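# Press the magnet-marked post's gauge pin fully in

## Task

Find the post of the checking fixture that has the yellow magnet on it. Press that post's gauge pin fully home and keep it there for at least one second; after that it may spring back. Do not disturb the other three pins, and do not move the magnet.

## Robot and tools

Robot: two UR20 arms, left_arm and right_arm, each with a Robotiq 2F-85 two-finger gripper and a wrist camera (cam_left_wrist, cam_right_wrist, both 896x504). Calibrated bases in the scene frame: left_arm at (+0.060, +0.928, 0) m, right_arm at (-0.064, -0.817, 0) m, both nearly unrotated.

Frames. Scene frame: origin at table-top height midway between the arms, +z up, +x out over the table, left_arm on the +y side (arm names do not match image sides). Each arm reports its hand pose, velocities and Hand target in its own base frame. Motion offsets, however, are taken along the current Hand target's own axes. Gripper axes: fingers point along +z, they open and close along y. end_effector_position is the point between the closed pads; closed fingertips reach about 19 mm past it, open ones about 6 mm. A camera block juts about 10 cm toward the gripper's +x.

Row layout (shared by execute_actions and move): 18 numbers, left arm first, then right: dx, dy, dz, rx, ry, rz, position, force_limit, speed. The six pose numbers are offsets, not poses, measured from that arm's Hand target at the start of the action or move; 1.0 equals 0.6 m or 180 degrees, and rx, ry, rz form one rotation vector. All six at 0 re-requests the Hand target (useful to close a gap or end a push). Gripper numbers are absolute commands in [-1, 1]: position +1 fully open (85 mm), about -0.8 pads touching, -1 close until blocked; force_limit and speed scale grip force and finger speed (about 20, 85, 150 mm/s at -1, 0, +1). Always resend the gripper numbers you want kept; 0 is itself a command.

execute_actions(actions, cameras): actions is a list of actions; each action is a table of up to 15 rows, one row per 1/30 s step, the last row held until 15 steps (0.5 s) pass. Every row in one action counts from that action's start pose, not from the row before; a repeated offset in a new action moves further. An empty list just returns state and images. cameras: list of names, [] for none, omitted for all.

move(target, speed, blend, stop_force, zero, blocking, cameras): straight-line paths to one row or a list of up to 15 rows, every row an offset from the same starting Hand targets. speed in m/s, 0.002 to 4.2, default 0.25 (turns up to twice that in rad/s); one value or one per target. blend in m rounds corners of a list. stop_force in N, 6 to 120, ends an arm's path when push against its travel exceeds it; unreliable while the gripper rotates, and omit it when backing off a contact. zero (with stop_force) re-zeros moving arms first; default true. blocking=false returns early but cannot combine with stop_force. Paths avoid nothing and cap at 10 s. The result adds a move: line: done, off_target, moving, held or fault per arm, plus limits=paced (pose clipped) or limits=held (steps withheld).

wait(seconds 0 to 10) holds the last commands. stop brakes a running move. zoom_image(camera, region=[x0, y0, x1, y1] pixels, at most 504x504) enlarges part of the latest image. zero_wrist_force(arm) tares that wrist sensor. read_manual gives licence texts only. finished_scene(scene 1 to 3) ends the scene irreversibly; confirm success first. Scene 1 is practice.

Reading results: end_effector_position (m), end_effector_quat_wxyz, velocities, Hand target (last commanded pose after clipping), Tool commands, Joint positions/velocities/torques ("within noise" means at rest), Wrist force and Wrist torque in the end-effector axes, showing force from a surface into the arm, plus a line with the peak since last shown. object_status: 0 moving, 1 blocked while opening, 2 blocked while closing (a grip), 3 reached the command or pads met. position_measured is in counts: 3 open, 78 about 60 mm, 130 about 40 mm, 180 about 20 mm, 230 pads touching. Execute results also list some intermediate positions. Camera calibration (K, distortion, pose) was given per camera; wrist camera poses follow their arm.

Motion behaviour: commands lag about 0.2 s; orientation is clipped to 32 degrees from the measured one each step; a gripper may rest short of its target, so resend or add the missing distance. Avoid paths near an arm's own base (shoulder posture may flip).

Hazards: the arms are stiff, so aiming even slightly beyond a firm contact, or touching fast, can trigger a fault. Around 150 N (plus or minus 25) of outside force, or joint contact torque at its limit (wrist joints 98.4 N m), stops that arm for 10 s. Keep the arms from hitting or squeezing each other. Nothing may fall or be left off the table. Motors heat when holding loads, staying outstretched or pushing unreachable targets: MOTOR HOT at 70 °C, braking stop at 85 °C. For this pin, approach slowly with a modest stop_force, press in, hold a second, then back off without stop_force.

Each tool is called after ">>>" by a JSON object that holds its "api" and its "payload".

## Session

>>> {"api": "execute_actions", "payload": {"actions": []}}

Scene clock: 0.00 s.
left_arm: end_effector_position=(+0.6452, +0.5338, +0.3687) position_measured=3 object_status=3 end_effector_quat_wxyz=(+0.054, +0.895, -0.431, +0.101) | right_arm: end_effector_position=(+1.0094, -0.4085, +0.1239) position_measured=3 object_status=3 end_effector_quat_wxyz=(+0.497, -0.362, -0.574, -0.541)
Joint positions: left_arm=[0.541 -1.507 2.094 -2.179 -1.799 -1.706] | right_arm=[2.693 -2.576 -1.22 -2.623 2.507 -0.374]
Joint velocities: within noise
Joint torques (N m): no reading
Motor temperatures (°C): left_arm=[24 36 26 39 35 34] | right_arm=[29 36 36 38 34 39]
Wrist force (N): no reading
Wrist torque (N m): no reading
Wrist force, peak (N): no reading
Hand target: left_arm +0.6452, +0.5338, +0.3687; +0.054, +0.895, -0.431, +0.101 | right_arm +1.0094, -0.4085, +0.1239; +0.497, -0.362, -0.574, -0.541
Tool commands: left_gripper/position=+1.0 left_gripper/force_limit=+1.0 left_gripper/speed=+1.0 right_gripper/position=+1.0 right_gripper/force_limit=+1.0 right_gripper/speed=+1.0

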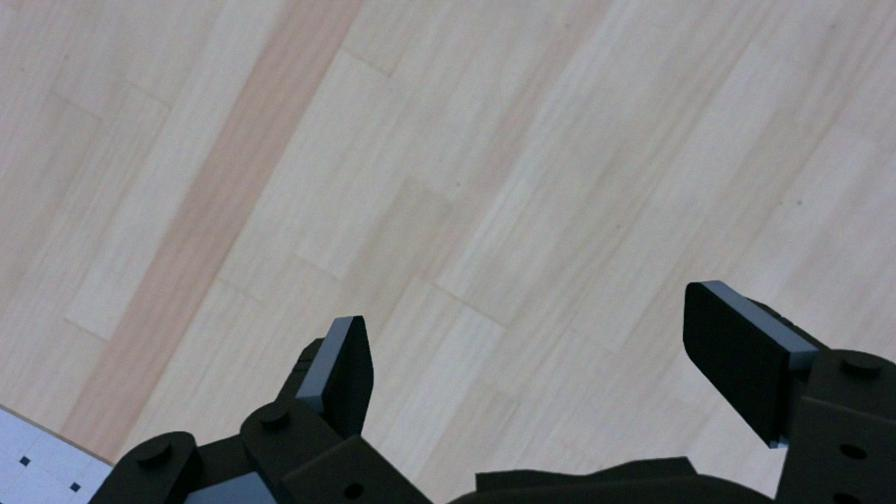

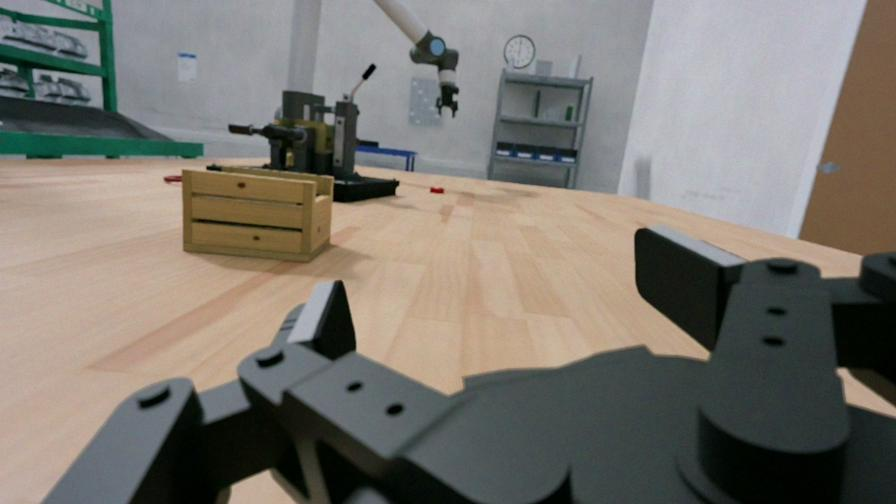

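>>> {"api": "zoom_image", "payload": {"camera": "cam_right_wrist", "region": [150, 40, 500, 280]}}

>>> {"api": "zoom_image", "payload": {"camera": "cam_left_wrist", "region": [0, 380, 150, 504]}}

Scaled by 1.440 from the camera's 896x504 image, which has a finer 1280x720 frame.

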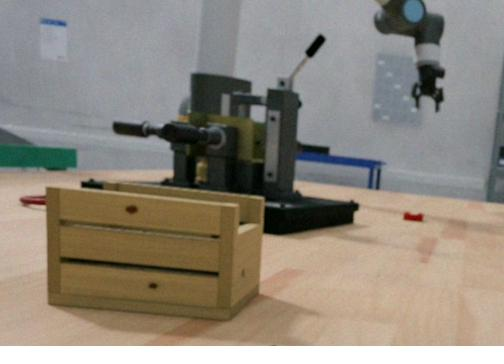

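Scaled by 3.360 from the camera's 896x504 image, which has a finer 1280x720 frame.

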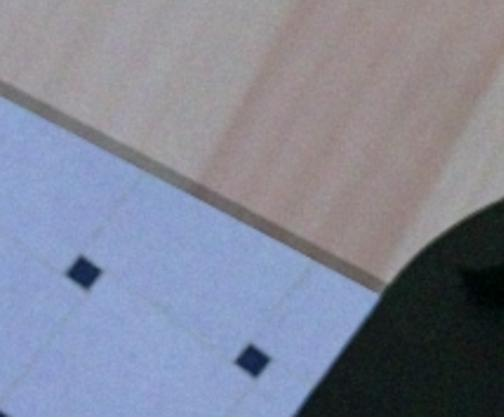

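>>> {"api": "move", "payload": {"target": [0.095,0.004,-0.406,-0.083,0.212,0.229,1,1,1,0.64,0.174,0.053,0.05,-0.139,0,1,1,1], "speed": 0.4}}

Scene clock: 3.80 s.
left_arm: end_effector_position=(+0.6453, +0.5336, +0.6189) position_measured=3 object_status=3 end_effector_quat_wxyz=(-0.261, -0.595, +0.680, -0.338) | right_arm: end_effector_position=(+1.0097, -0.4086, +0.5230) position_measured=3 object_status=3 end_effector_quat_wxyz=(-0.388, +0.430, +0.708, +0.404)
Joint positions: left_arm=[0.7 -1.393 1.612 -1.162 -2.24 -0.513] | right_arm=[2.713 -2.162 -1.217 -2.318 2.403 0.199]
Joint velocities: within noise
Joint torques (N m): left_arm=[-20.53 -116.94 -124.26 -1.68 3.04 2.69] | right_arm=[23.06 219.18 107.7 7.5 -1.97 5.34]
Motor temperatures (°C): left_arm=[24 36 26 39 35 34] | right_arm=[29 36 36 38 34 39]
Wrist force (N): left_arm=[1.0 -0.6 0.8] | right_arm=[-1.0 1.4 1.1]
Wrist torque (N m): left_arm=[0.16 0.08 -0.07] | right_arm=[0.73 0.29 -0.03]
Wrist force, peak (N): left_arm=[1.5 -1.4 -0.7] | right_arm=[-4.1 -1.2 0.1]
Hand target: left_arm +0.6453, +0.5336, +0.6189; -0.261, -0.595, +0.680, -0.338 | right_arm +1.0097, -0.4086, +0.5231; -0.388, +0.430, +0.708, +0.404
Off the commanded pose: left_arm 0.000 m, 0 deg | right_arm 0.000 m, 0 deg.
move: done
camera_calibration:
cam_left_wrist: T_world_to_cam=[[-0.958947, 0.14617, -0.243012, 0.708056], [0.252086, 0.831892, -0.494376, -0.277415], [0.129897, -0.53534, -0.834588, 0.844328], [0, 0, 0, 1]] pos_world=[0.639245, 0.579286, 0.739585]
cam_right_wrist: T_world_to_cam=[[0.9759, 0.186648, 0.113052, -0.951604], [0.203367, -0.590072, -0.781318, -0.0284102], [-0.0791227, 0.785479, -0.613809, 0.849878], [0, 0, 0, 1]] pos_world=[1.00169, -0.506711, 0.607047]

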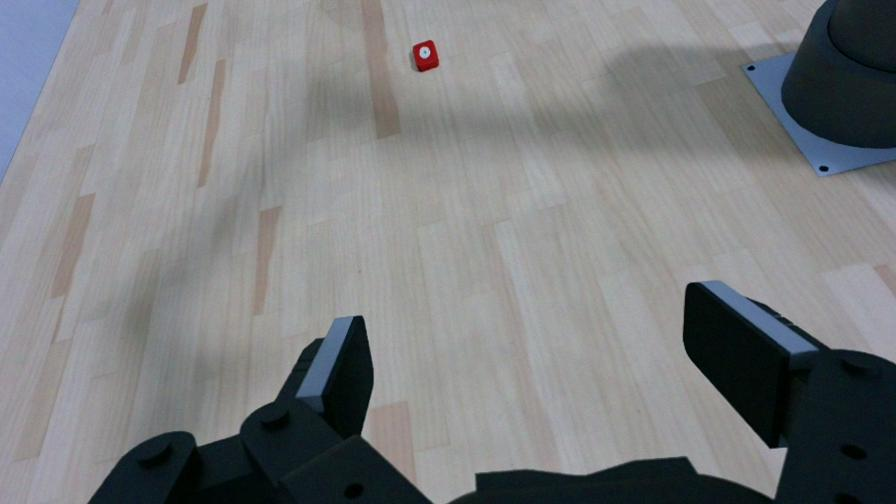

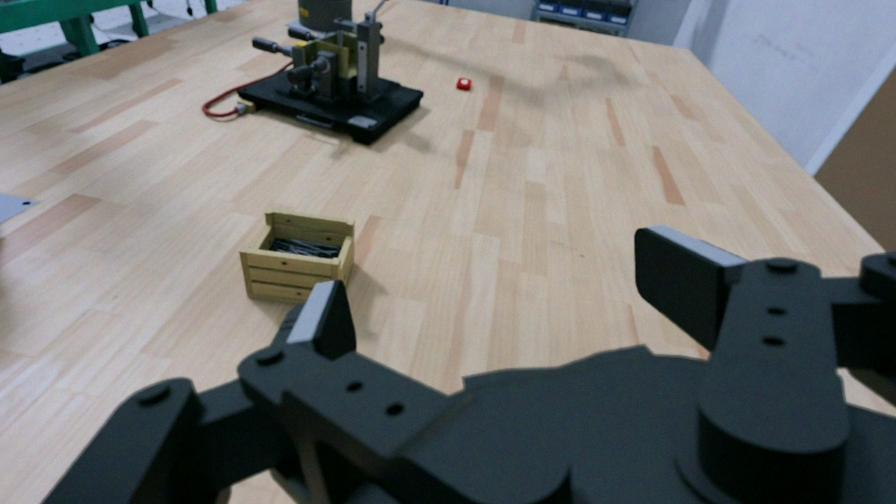

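>>> {"api": "zoom_image", "payload": {"camera": "cam_right_wrist", "region": [190, 0, 450, 146]}}

Scaled by 1.938 from the camera's 896x504 image, which has a finer 1280x720 frame.

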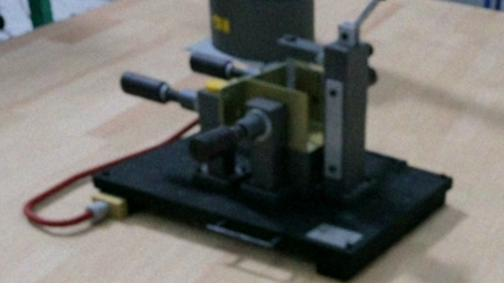

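>>> {"api": "move", "payload": {"target": [0.66,0.10,0.76,0,0,-0.145,1,1,1,0.5,-0.33,0.98,0.045,-0.045,0,1,1,1], "speed": 0.5}}

Scene clock: 7.20 s.
left_arm: end_effector_position=(+0.5464, -0.0652, +0.6210) position_measured=3 object_status=3 end_effector_quat_wxyz=(+0.331, +0.734, -0.528, +0.271) | right_arm: end_effector_position=(+0.6097, +0.1525, +0.5259) position_measured=3 object_status=3 end_effector_quat_wxyz=(-0.367, +0.429, +0.760, +0.321)
Joint positions: left_arm=[-0.012 -1.96 2.257 -1.956 -2.451 -1.947] | right_arm=[3.261 -1.441 -2.179 -1.429 2.552 0.966]
Joint velocities: within noise
Joint torques (N m): left_arm=[-15.37 -32.93 -80.47 -13.03 1.18 -4.59] | right_arm=[22.18 72.51 82.03 13.91 0.53 4.58]
Motor temperatures (°C): left_arm=[24 36 26 39 35 34] | right_arm=[29 36 36 38 34 39]
Wrist force (N): left_arm=[0.5 0.0 0.4] | right_arm=[-0.6 1.2 1.1]
Wrist torque (N m): left_arm=[0.07 0.19 -0.05] | right_arm=[0.88 0.43 0.01]
Wrist force, peak (N): left_arm=[3.0 1.0 3.1] | right_arm=[1.6 0.2 5.0]
Hand target: left_arm +0.5464, -0.0652, +0.6210; +0.331, +0.734, -0.528, +0.271 | right_arm +0.6097, +0.1525, +0.5259; -0.367, +0.429, +0.760, +0.321
Off the commanded pose: left_arm 0.000 m, 0 deg | right_arm 0.000 m, 0 deg.
move: done
camera_calibration:
cam_left_wrist: T_world_to_cam=[[-0.984505, -0.140859, 0.104442, 0.48075], [-0.174892, 0.831998, -0.52649, 0.499973], [-0.0127345, -0.536598, -0.843742, 0.621982], [0, 0, 0, 1]] pos_world=[0.568663, -0.0145038, 0.737813]
cam_right_wrist: T_world_to_cam=[[0.953337, 0.293321, 0.0714958, -0.646886], [0.264367, -0.696681, -0.666892, 0.305237], [-0.145804, 0.654674, -0.741716, 0.507104], [0, 0, 0, 1]] pos_world=[0.609944, 0.0704099, 0.625937]

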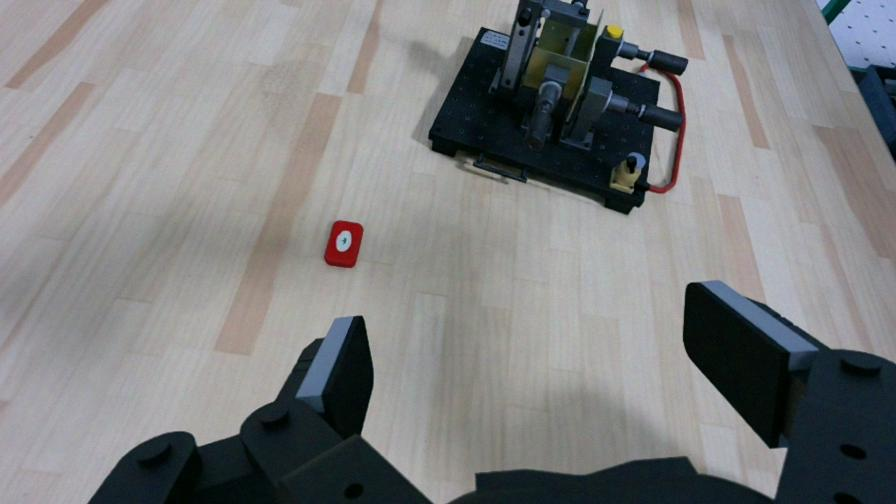

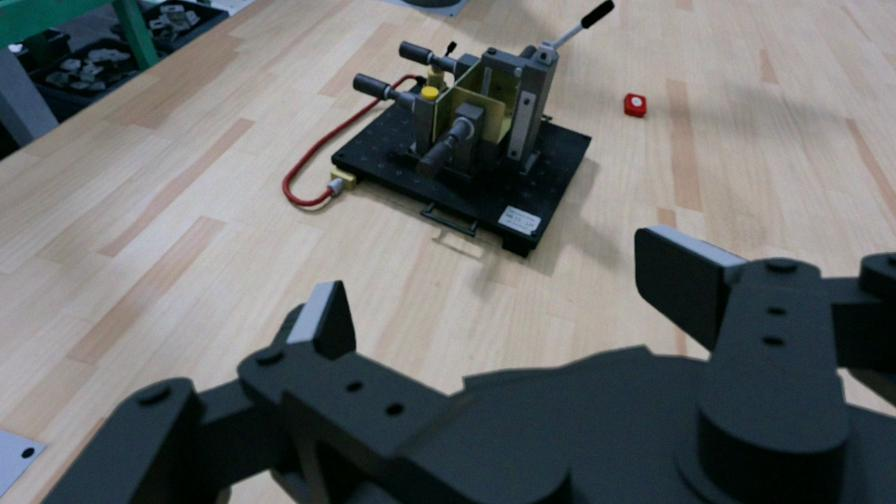

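>>> {"api": "zoom_image", "payload": {"camera": "cam_left_wrist", "region": [420, 0, 700, 220]}}

>>> {"api": "zoom_image", "payload": {"camera": "cam_right_wrist", "region": [320, 0, 620, 260]}}

Scaled by 1.800 from the camera's 896x504 image, which has a finer 1280x720 frame.

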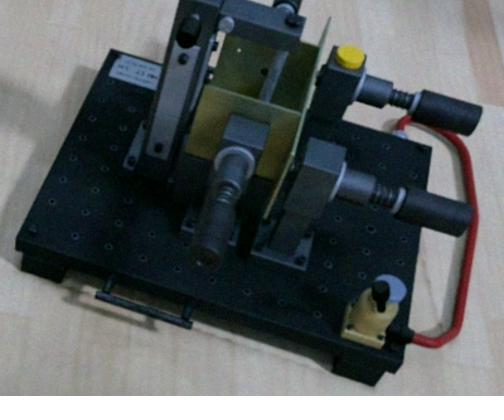

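Scaled by 1.680 from the camera's 896x504 image, which has a finer 1280x720 frame.

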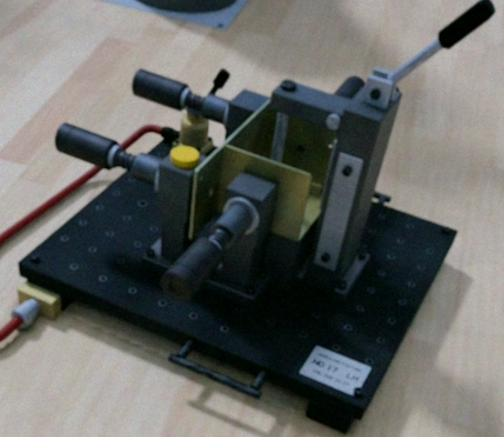

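>>> {"api": "move", "payload": {"target": [0,0,0,0,0,0,-1,1,1,0.58,-0.445,0.862,-0.585,-0.037,0.355,-1,1,0], "speed": 0.5}}

Scene clock: 15.43 s.
left_arm: end_effector_position=(+0.5464, -0.0652, +0.6210) position_measured=235 object_status=3 end_effector_quat_wxyz=(+0.331, +0.734, -0.528, +0.271) | right_arm: end_effector_position=(+0.1007, +0.5997, +0.4981) position_measured=232 object_status=3 end_effector_quat_wxyz=(+0.038, +0.841, -0.059, +0.536)
Joint positions: left_arm=[-0.012 -1.96 2.257 -1.957 -2.451 -1.947] | right_arm=[5.319 -1.453 -2.144 -2.086 0.844 5.855]
Joint velocities: within noise
Joint torques (N m): left_arm=[-15.08 -35.29 -107.43 -13.4 0.67 -4.45] | right_arm=[-20.15 36.78 105.43 -3.94 3.33 4.5]
Motor temperatures (°C): left_arm=[24 36 26 39 35 34] | right_arm=[29 36 36 37 34 39]
Wrist force (N): left_arm=[0.4 -0.2 0.3] | right_arm=[0.1 1.1 0.6]
Wrist torque (N m): left_arm=[0.04 0.18 -0.05] | right_arm=[0.68 0.19 0.03]
Wrist force, peak (N): left_arm=[0.5 -0.1 0.7] | right_arm=[-1.6 3.7 -0.8]
Hand target: left_arm +0.5464, -0.0652, +0.6210; +0.331, +0.734, -0.528, +0.271 | right_arm +0.1006, +0.5997, +0.4981; +0.038, +0.841, -0.059, +0.536
Off the commanded pose: left_arm 0.000 m, 0 deg | right_arm 0.000 m, 0 deg.
move: done; limits=paced
camera_calibration:
cam_left_wrist: T_world_to_cam=[[-0.984507, -0.140917, 0.104349, 0.48072], [-0.17489, 0.832017, -0.526461, 0.499934], [-0.0126333, -0.536554, -0.843771, 0.621945], [0, 0, 0, 1]] pos_world=[0.568563, -0.0145041, 0.737812]
cam_right_wrist: T_world_to_cam=[[-0.269588, -0.955803, -0.117317, 0.675378], [-0.624332, 0.266236, -0.734389, 0.27853], [0.733165, -0.124738, -0.668513, 0.461998], [0, 0, 0, 1]] pos_world=[0.0172485, 0.629002, 0.592634]

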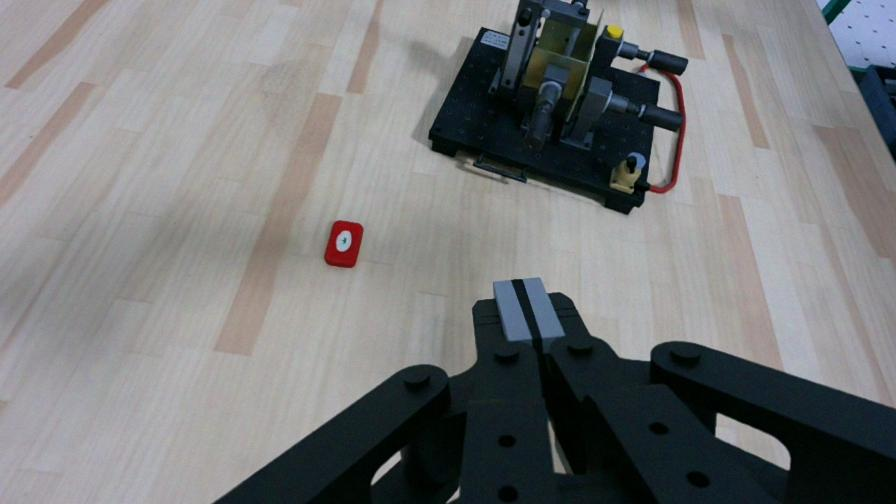

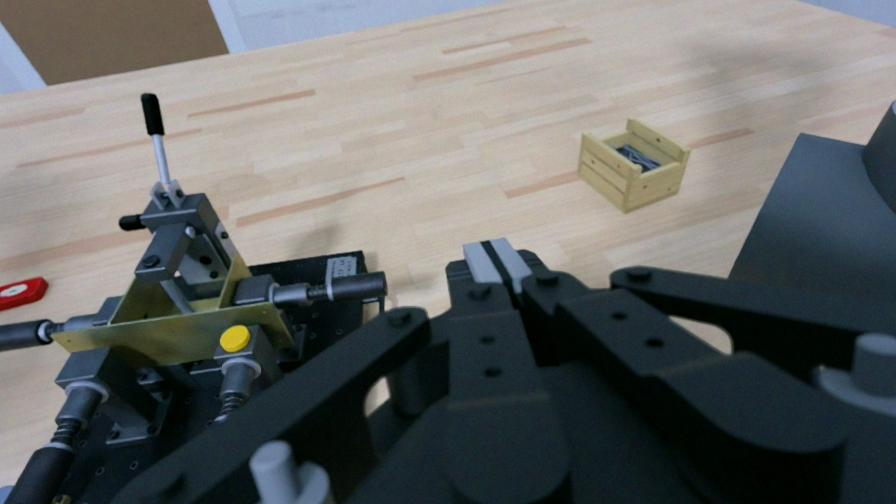

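>>> {"api": "zoom_image", "payload": {"camera": "cam_right_wrist", "region": [0, 180, 400, 504]}}

Scaled by 1.260 from the camera's 896x504 image, which has a finer 1280x720 frame.

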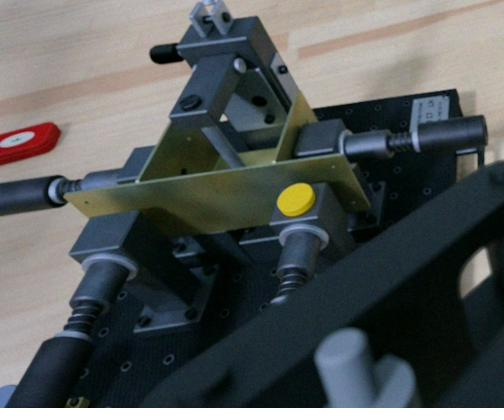

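>>> {"api": "move", "payload": {"target": [0,0,0,0,0,0,-1,1,1,-0.468,-0.414,0.259,-0.015,0,0.007,-1,1,0], "speed": 0.25}}

>>> {"api": "zoom_image", "payload": {"camera": "cam_right_wrist", "region": [300, 40, 660, 300]}}

>>> {"api": "zoom_image", "payload": {"camera": "cam_left_wrist", "region": [560, 0, 760, 150]}}

Scene clock: 19.07 s.
left_arm: end_effector_position=(+0.5464, -0.0652, +0.6210) position_measured=235 object_status=3 end_effector_quat_wxyz=(+0.331, +0.734, -0.528, +0.271) | right_arm: end_effector_position=(+0.1575, +0.8420, +0.1778) position_measured=232 object_status=3 end_effector_quat_wxyz=(+0.052, +0.839, -0.081, +0.535)
Joint positions: left_arm=[-0.012 -1.96 2.257 -1.957 -2.451 -1.947] | right_arm=[5.091 -1.988 -2.083 -1.502 0.704 5.702]
Joint velocities: within noise
Joint torques (N m): left_arm=[-16.6 -32.15 -100.14 -11.47 0.36 -4.76] | right_arm=[-20.76 132.43 72.56 9.76 -7.41 -5.9]
Motor temperatures (°C): left_arm=[24 36 26 39 35 34] | right_arm=[29 36 36 37 34 39]
Wrist force (N): left_arm=[0.5 -0.3 0.3] | right_arm=[-0.5 1.0 1.7]
Wrist torque (N m): left_arm=[0.03 0.16 -0.04] | right_arm=[0.71 0.27 0.06]
Wrist force, peak (N): left_arm=[0.7 -0.1 0.6] | right_arm=[-2.4 -0.9 2.7]
Hand target: left_arm +0.5464, -0.0652, +0.6210; +0.331, +0.734, -0.528, +0.271 | right_arm +0.1576, +0.8421, +0.1777; +0.052, +0.839, -0.081, +0.535
Off the commanded pose: left_arm 0.000 m, 0 deg | right_arm 0.000 m, 0 deg.
move: done
camera_calibration:
cam_left_wrist: T_world_to_cam=[[-0.984507, -0.140917, 0.104349, 0.48072], [-0.17489, 0.832017, -0.526461, 0.499934], [-0.0126333, -0.536554, -0.843771, 0.621945], [0, 0, 0, 1]] pos_world=[0.568563, -0.0145041, 0.737812]
cam_right_wrist: T_world_to_cam=[[-0.319046, -0.94044, -0.117396, 0.879721], [-0.609446, 0.298446, -0.734511, -0.015163], [0.7258, -0.162796, -0.668365, 0.269606], [0, 0, 0, 1]] pos_world=[0.0757504, 0.875741, 0.272334]

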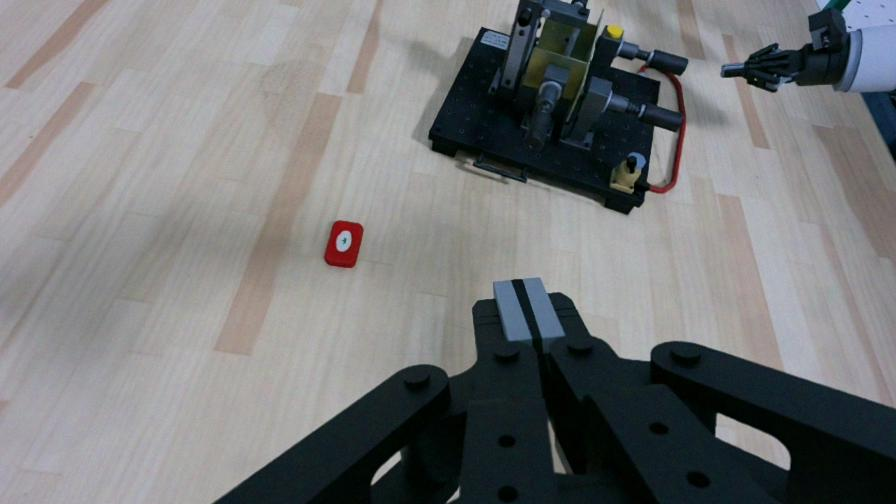

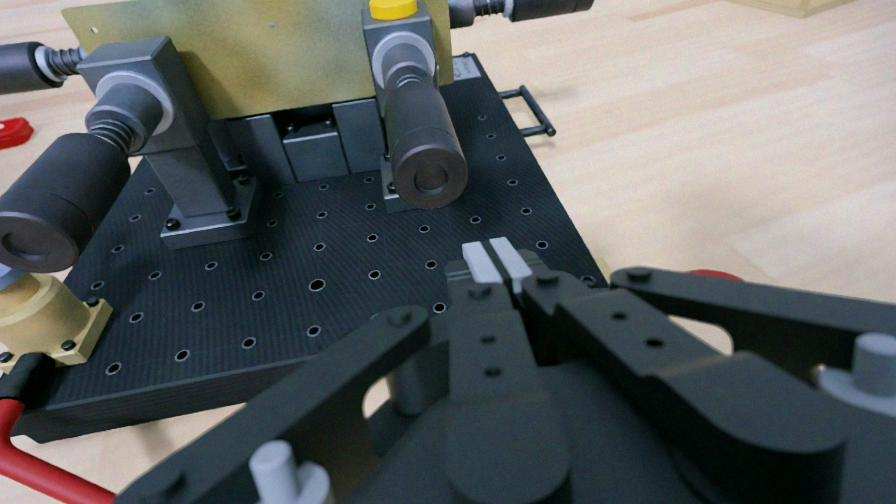

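Scaled by 1.400 from the camera's 896x504 image, which has a finer 1280x720 frame.

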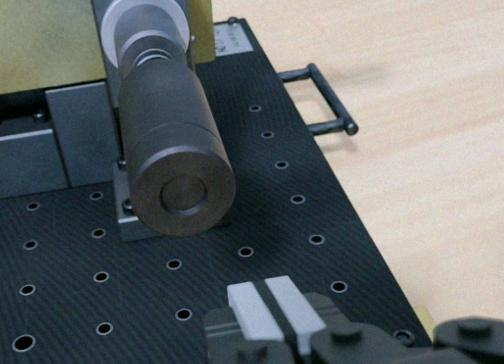

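Scaled by 2.520 from the camera's 896x504 image, which has a finer 1280x720 frame.

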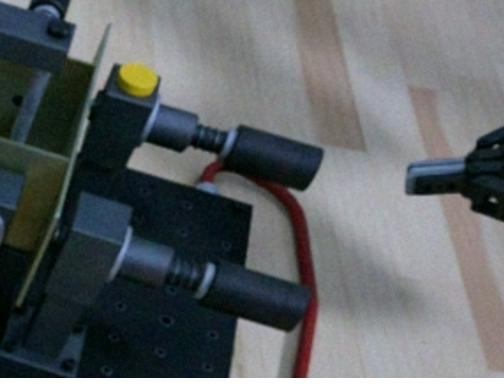

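>>> {"api": "move", "payload": {"target": [0,0,0,0,0,0,-1,1,1,0.0267,-0.017,0.0887,0,0,0,-1,1,0], "speed": 0.1}}

>>> {"api": "zoom_image", "payload": {"camera": "cam_right_wrist", "region": [330, 40, 650, 300]}}

>>> {"api": "zoom_image", "payload": {"camera": "cam_left_wrist", "region": [580, 0, 780, 150]}}

Scene clock: 22.53 s.
left_arm: end_effector_position=(+0.5464, -0.0652, +0.6210) position_measured=235 object_status=3 end_effector_quat_wxyz=(+0.331, +0.734, -0.528, +0.271) | right_arm: end_effector_position=(+0.2134, +0.8416, +0.1697) position_measured=232 object_status=3 end_effector_quat_wxyz=(+0.052, +0.839, -0.081, +0.535)
Joint positions: left_arm=[-0.012 -1.96 2.257 -1.957 -2.451 -1.947] | right_arm=[5.032 -1.992 -2.107 -1.426 0.66 5.639]
Joint velocities: within noise
Joint torques (N m): left_arm=[-11.94 -30.55 -93.15 -10.55 0.35 -3.61] | right_arm=[-25.01 115.99 45.92 9.88 -7.92 -5.63]
Motor temperatures (°C): left_arm=[24 36 26 39 35 34] | right_arm=[29 36 36 37 34 39]
Wrist force (N): left_arm=[0.1 -0.1 0.3] | right_arm=[-0.1 0.9 1.3]
Wrist torque (N m): left_arm=[0.07 0.23 -0.05] | right_arm=[0.72 0.14 0.06]
Wrist force, peak (N): left_arm=[0.5 -0.1 0.6] | right_arm=[0.0 0.7 2.7]
Hand target: left_arm +0.5464, -0.0652, +0.6210; +0.331, +0.734, -0.528, +0.271 | right_arm +0.2135, +0.8416, +0.1697; +0.052, +0.839, -0.081, +0.535
Off the commanded pose: left_arm 0.000 m, 0 deg | right_arm 0.000 m, 0 deg.
move: done
camera_calibration:
cam_left_wrist: T_world_to_cam=[[-0.984507, -0.140917, 0.104349, 0.48072], [-0.17489, 0.832017, -0.526461, 0.499934], [-0.0126333, -0.536554, -0.843771, 0.621945], [0, 0, 0, 1]] pos_world=[0.568563, -0.0145041, 0.737812]
cam_right_wrist: T_world_to_cam=[[-0.31904, -0.940443, -0.117389, 0.896134], [-0.609449, 0.298437, -0.734512, 0.0131132], [0.7258, -0.162796, -0.668365, 0.223539], [0, 0, 0, 1]] pos_world=[0.13165, 0.875241, 0.264234]

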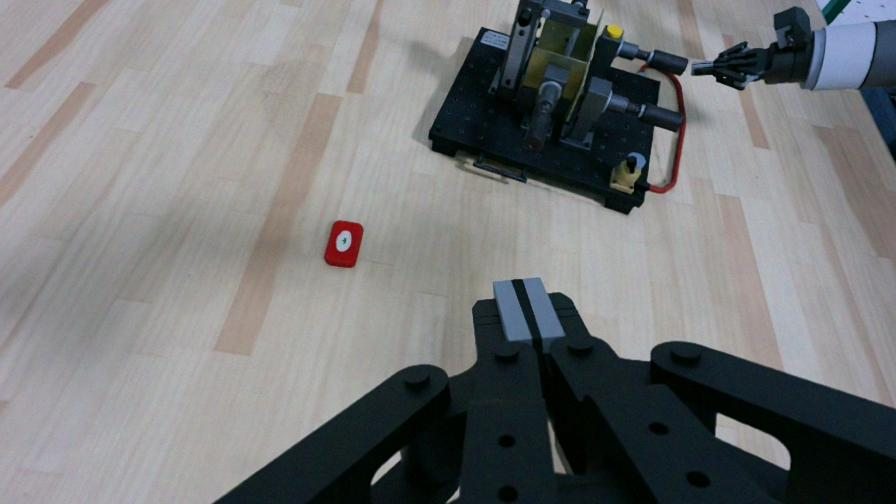

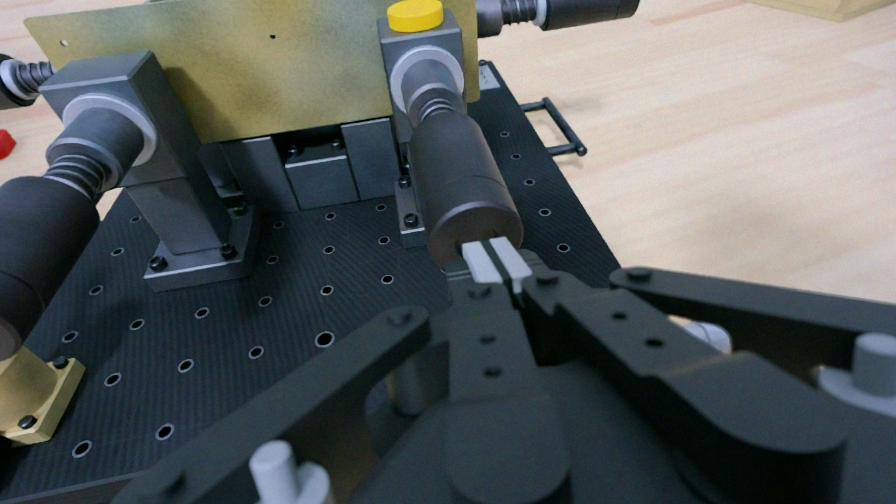

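Scaled by 1.575 from the camera's 896x504 image, which has a finer 1280x720 frame.

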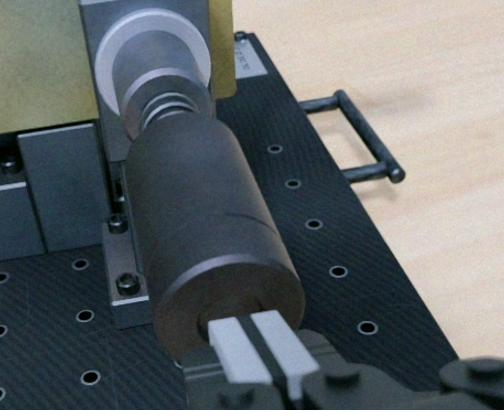

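Scaled by 2.520 from the camera's 896x504 image, which has a finer 1280x720 frame.

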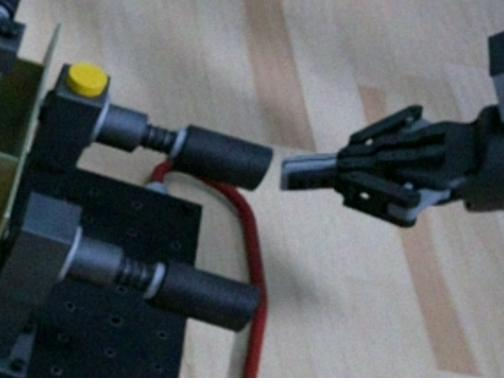

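>>> {"api": "move", "payload": {"target": [0,0,0,0,0,0,-1,1,1,0.0423,-0.0044,0.0905,0,0,0,-1,1,0], "speed": 0.02, "stop_force": 35}}

>>> {"api": "zoom_image", "payload": {"camera": "cam_right_wrist", "region": [330, 40, 650, 300]}}

>>> {"api": "zoom_image", "payload": {"camera": "cam_left_wrist", "region": [580, 0, 780, 150]}}

Scene clock: 25.87 s.
left_arm: end_effector_position=(+0.5464, -0.0652, +0.6210) position_measured=235 object_status=3 end_effector_quat_wxyz=(+0.331, +0.734, -0.528, +0.271) | right_arm: end_effector_position=(+0.2434, +0.8371, +0.1698) position_measured=232 object_status=3 end_effector_quat_wxyz=(+0.052, +0.839, -0.081, +0.535)
Joint positions: left_arm=[-0.012 -1.96 2.257 -1.957 -2.451 -1.947] | right_arm=[5.001 -1.987 -2.122 -1.386 0.638 5.603]
Joint velocities: within noise
Joint torques (N m): left_arm=[-16.51 -27.68 -86.92 -9.66 0.02 -4.05] | right_arm=[-1.23 118.05 63.95 -0.32 -2.98 4.25]
Motor temperatures (°C): left_arm=[24 36 26 39 35 34] | right_arm=[29 36 36 37 34 39]
Wrist force (N): left_arm=[0.5 -0.2 0.2] | right_arm=[-15.0 8.1 -24.3]
Wrist torque (N m): left_arm=[0.05 0.16 -0.05] | right_arm=[0.59 0.07 0.09]
Wrist force, peak (N): left_arm=[0.7 -0.1 0.4] | right_arm=[-33.7 26.1 -97.0]
Hand target: left_arm +0.5464, -0.0652, +0.6210; +0.331, +0.734, -0.528, +0.271 | right_arm +0.2434, +0.8371, +0.1698; +0.052, +0.839, -0.081, +0.535 (not the last commanded pose)
Off the commanded pose: left_arm 0.000 m, 0 deg | right_arm 0.030 m, 0 deg.
move: contact (right_arm)
camera_calibration:
cam_left_wrist: T_world_to_cam=[[-0.984507, -0.140917, 0.104349, 0.48072], [-0.17489, 0.832017, -0.526461, 0.499934], [-0.0126333, -0.536554, -0.843771, 0.621945], [0, 0, 0, 1]] pos_world=[0.568563, -0.0145041, 0.737812]
cam_right_wrist: T_world_to_cam=[[-0.319171, -0.940397, -0.1174, 0.901458], [-0.609393, 0.298527, -0.734522, 0.032655], [0.725789, -0.162895, -0.668353, 0.201117], [0, 0, 0, 1]] pos_world=[0.16165, 0.870741, 0.264234]

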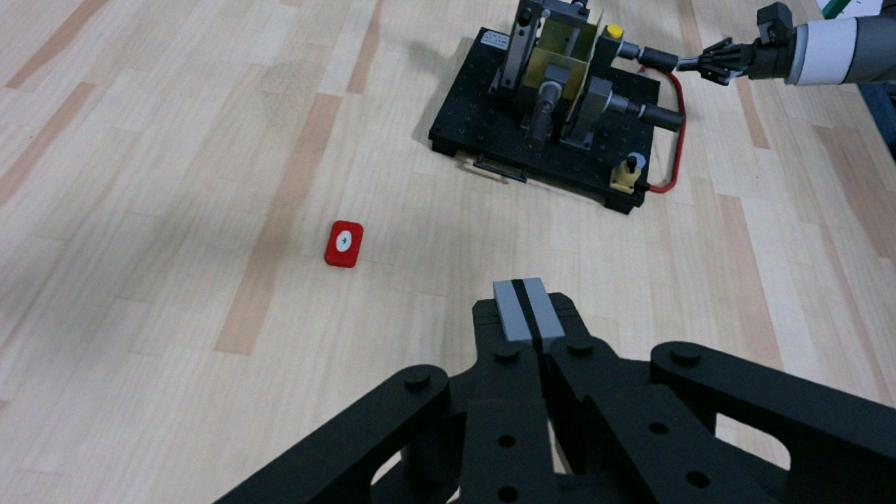

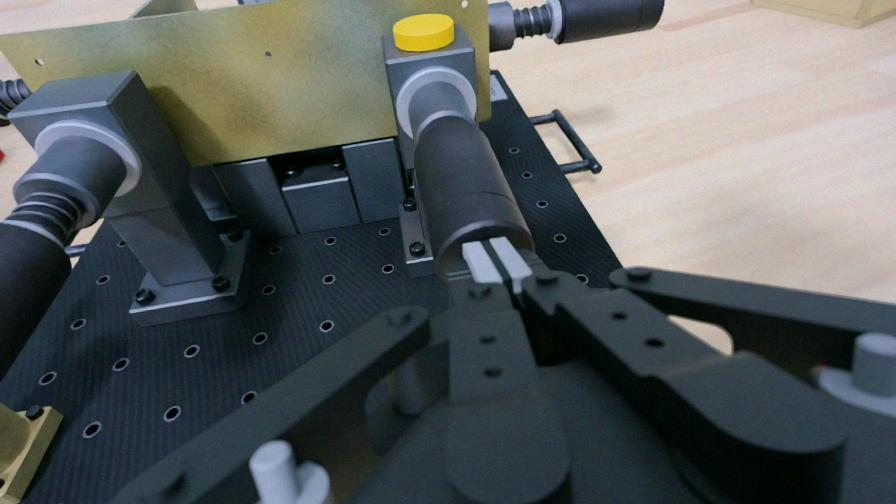

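Scaled by 1.575 from the camera's 896x504 image, which has a finer 1280x720 frame.

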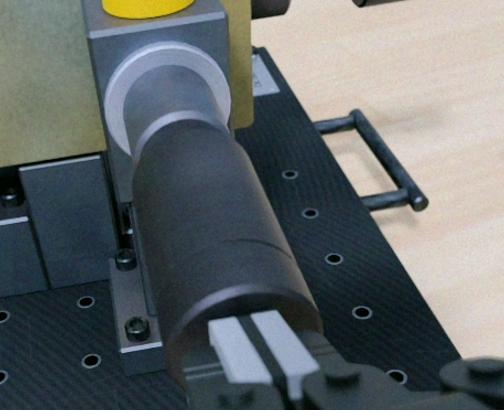

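Scaled by 2.520 from the camera's 896x504 image, which has a finer 1280x720 frame.

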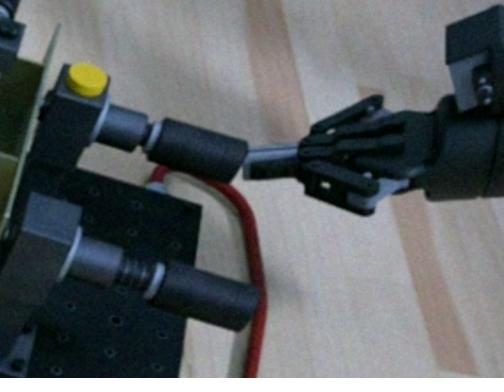

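>>> {"api": "move", "payload": {"target": [0,0,0,0,0,0,-1,1,1,0.0035,0,0.0074,0,0,0,-1,1,0], "speed": 0.004, "stop_force": 20}}

>>> {"api": "zoom_image", "payload": {"camera": "cam_right_wrist", "region": [370, 50, 530, 180]}}

>>> {"api": "wait", "payload": {"seconds": 1.2, "cameras": []}}

Scene clock: 27.13 s.
left_arm: end_effector_position=(+0.5464, -0.0652, +0.6210) position_measured=235 object_status=3 end_effector_quat_wxyz=(+0.331, +0.734, -0.528, +0.271) | right_arm: end_effector_position=(+0.2436, +0.8371, +0.1697) position_measured=232 object_status=3 end_effector_quat_wxyz=(+0.052, +0.839, -0.081, +0.535)
Joint positions: left_arm=[-0.012 -1.96 2.257 -1.957 -2.451 -1.947] | right_arm=[5.001 -1.987 -2.122 -1.385 0.638 5.603]
Joint velocities: within noise
Joint torques (N m): left_arm=[-12.97 -25.66 -90.8 -9.03 -0.52 -3.89] | right_arm=[-31.83 122.47 56.42 -2.59 -7.84 5.19]
Motor temperatures (°C): left_arm=[24 36 26 39 35 34] | right_arm=[29 36 36 37 34 39]
Wrist force (N): left_arm=[0.3 0.0 0.1] | right_arm=[-17.5 13.3 -51.1]
Wrist torque (N m): left_arm=[0.08 0.20 -0.05] | right_arm=[0.50 0.23 0.13]
Wrist force, peak (N): left_arm=[0.3 -0.4 0.6] | right_arm=[-18.0 15.9 -54.7]
Hand target: left_arm +0.5464, -0.0652, +0.6210; +0.331, +0.734, -0.528, +0.271 | right_arm +0.2436, +0.8371, +0.1697; +0.052, +0.839, -0.081, +0.535 (not the last commanded pose)
Off the commanded pose: left_arm 0.000 m, 0 deg | right_arm 0.005 m, 0 deg.
move: contact (right_arm)
camera_calibration:
cam_left_wrist: T_world_to_cam=[[-0.98449, -0.140999, 0.1044, 0.480671], [-0.174987, 0.832003, -0.526451, 0.499981], [-0.0126321, -0.536554, -0.843771, 0.621945], [0, 0, 0, 1]] pos_world=[0.568563, -0.0145045, 0.737813]
cam_right_wrist: T_world_to_cam=[[-0.319188, -0.940378, -0.11751, 0.901537], [-0.609427, 0.298632, -0.73445, 0.0326711], [0.725753, -0.162813, -0.668412, 0.200922], [0, 0, 0, 1]] pos_world=[0.16185, 0.870742, 0.264234]

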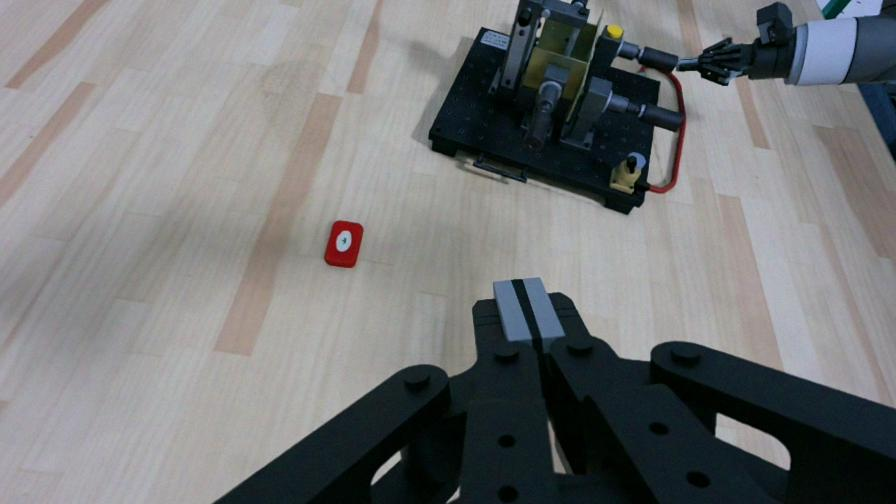

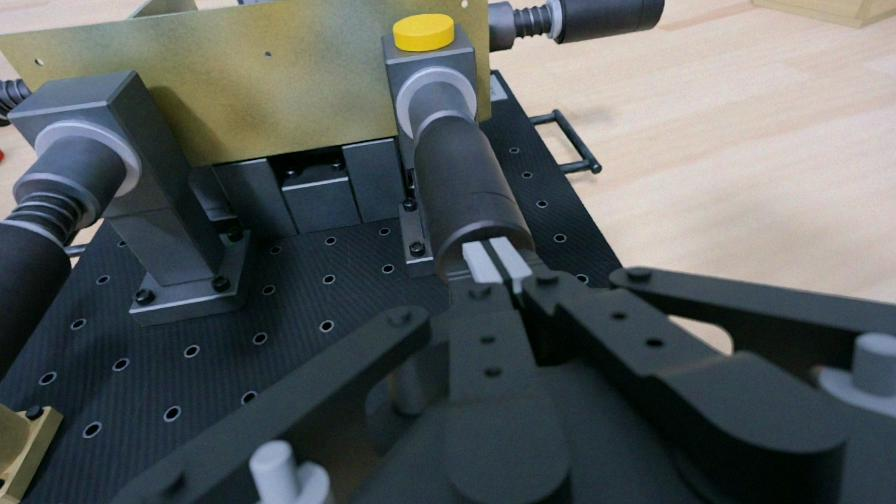

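Scaled by 3.150 from the camera's 896x504 image, which has a finer 1280x720 frame.

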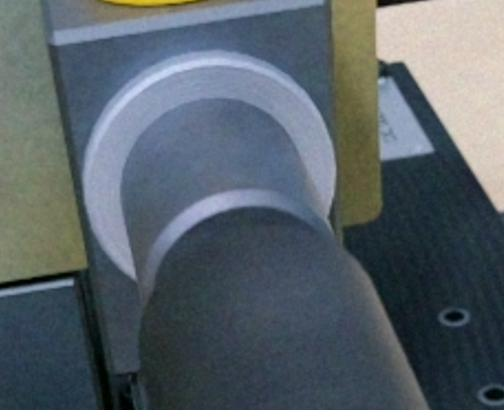

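Scene clock: 28.33 s.
left_arm: end_effector_position=(+0.5464, -0.0652, +0.6210) position_measured=235 object_status=3 end_effector_quat_wxyz=(+0.331, +0.734, -0.528, +0.271) | right_arm: end_effector_position=(+0.2436, +0.8371, +0.1697) position_measured=232 object_status=3 end_effector_quat_wxyz=(+0.052, +0.839, -0.081, +0.535)
Joint positions: left_arm=[-0.012 -1.96 2.257 -1.957 -2.451 -1.947] | right_arm=[5.001 -1.987 -2.122 -1.385 0.638 5.603]
Joint velocities: within noise
Joint torques (N m): left_arm=[-13.09 -23.61 -87.57 -8.16 -0.08 -3.72] | right_arm=[-26.17 115.66 57.53 -1.79 -5.46 4.83]
Motor temperatures (°C): left_arm=[24 36 26 39 35 34] | right_arm=[29 36 36 37 34 39]
Wrist force (N): left_arm=[0.3 0.1 0.3] | right_arm=[-18.3 14.6 -46.3]
Wrist torque (N m): left_arm=[0.11 0.20 -0.04] | right_arm=[0.49 0.15 0.14]
Wrist force, peak (N): left_arm=[0.3 -0.2 0.8] | right_arm=[-17.6 13.5 -50.9]
Hand target: left_arm +0.5464, -0.0652, +0.6210; +0.331, +0.734, -0.528, +0.271 | right_arm +0.2436, +0.8371, +0.1697; +0.052, +0.839, -0.081, +0.535 (not the last commanded pose)
Tool commands: left_gripper/position=-1.0 left_gripper/force_limit=+1.0 left_gripper/speed=+1.0 right_gripper/position=-1.0 right_gripper/force_limit=+1.0 right_gripper/speed=+0.0
Off the commanded pose: left_arm 0.000 m, 0 deg | right_arm 0.005 m, 0 deg.
wait: 1.20 s; at rest by 0.17 s
No camera images: "cameras" was empty.

>>> {"api": "move", "payload": {"target": [0,0,0,0,0,0,-1,1,1,-0.0423,0,-0.0906,0,0,0,-1,1,0], "speed": 0.06}}

>>> {"api": "finished_scene", "payload": {"scene": 1}}

Scene clock: 30.00 s.
left_arm: end_effector_position=(+0.5464, -0.0652, +0.6210) position_measured=235 object_status=3 end_effector_quat_wxyz=(+0.331, +0.734, -0.528, +0.271) | right_arm: end_effector_position=(+0.1849, +0.8486, +0.1697) position_measured=232 object_status=3 end_effector_quat_wxyz=(+0.052, +0.839, -0.081, +0.535)
Joint positions: left_arm=[-0.012 -1.96 2.257 -1.957 -2.451 -1.947] | right_arm=[5.06 -1.999 -2.087 -1.462 0.681 5.669]
Joint velocities: within noise
Joint torques (N m): left_arm=[-12.05 -32.47 -87.85 -7.4 -0.81 -3.24] | right_arm=[37.78 119.61 73.58 -0.54 2.9 2.81]
Motor temperatures (°C): left_arm=[24 36 26 39 35 34] | right_arm=[28 36 36 37 34 39]
Wrist force (N): left_arm=[0.3 -0.2 0.4] | right_arm=[0.0 1.2 3.5]
Wrist torque (N m): left_arm=[0.05 0.19 -0.05] | right_arm=[0.78 0.18 0.07]
Wrist force, peak (N): left_arm=[0.5 -0.1 0.6] | right_arm=[-18.3 14.6 -46.6]
Hand target: left_arm +0.5464, -0.0652, +0.6210; +0.331, +0.734, -0.528, +0.271 | right_arm +0.1847, +0.8486, +0.1697; +0.052, +0.839, -0.081, +0.535
Off the commanded pose: left_arm 0.000 m, 0 deg | right_arm 0.000 m, 0 deg.
move: done
camera_calibration:
cam_left_wrist: T_world_to_cam=[[-0.98449, -0.140999, 0.1044, 0.480671], [-0.174987, 0.832003, -0.526451, 0.499981], [-0.0126321, -0.536554, -0.843771, 0.621945], [0, 0, 0, 1]] pos_world=[0.568563, -0.0145045, 0.737813]
cam_right_wrist: T_world_to_cam=[[-0.319202, -0.940373, -0.117512, 0.893569], [-0.609476, 0.298655, -0.734401, -0.00669871], [0.725706, -0.162801, -0.668466, 0.245411], [0, 0, 0, 1]] pos_world=[0.10305, 0.882242, 0.264134]

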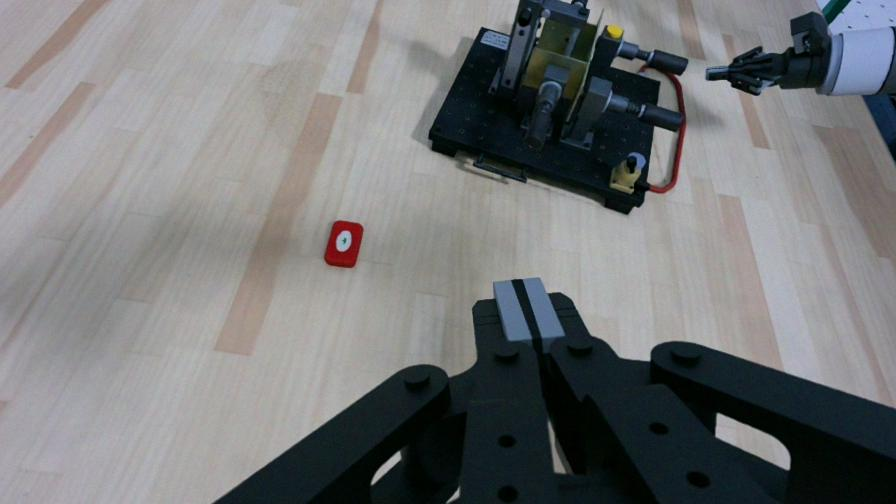

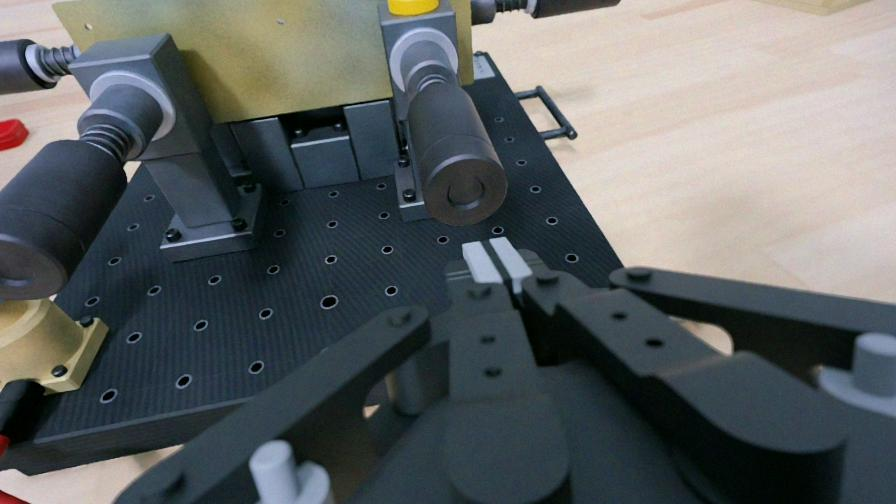

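The scene is finished: the task was done.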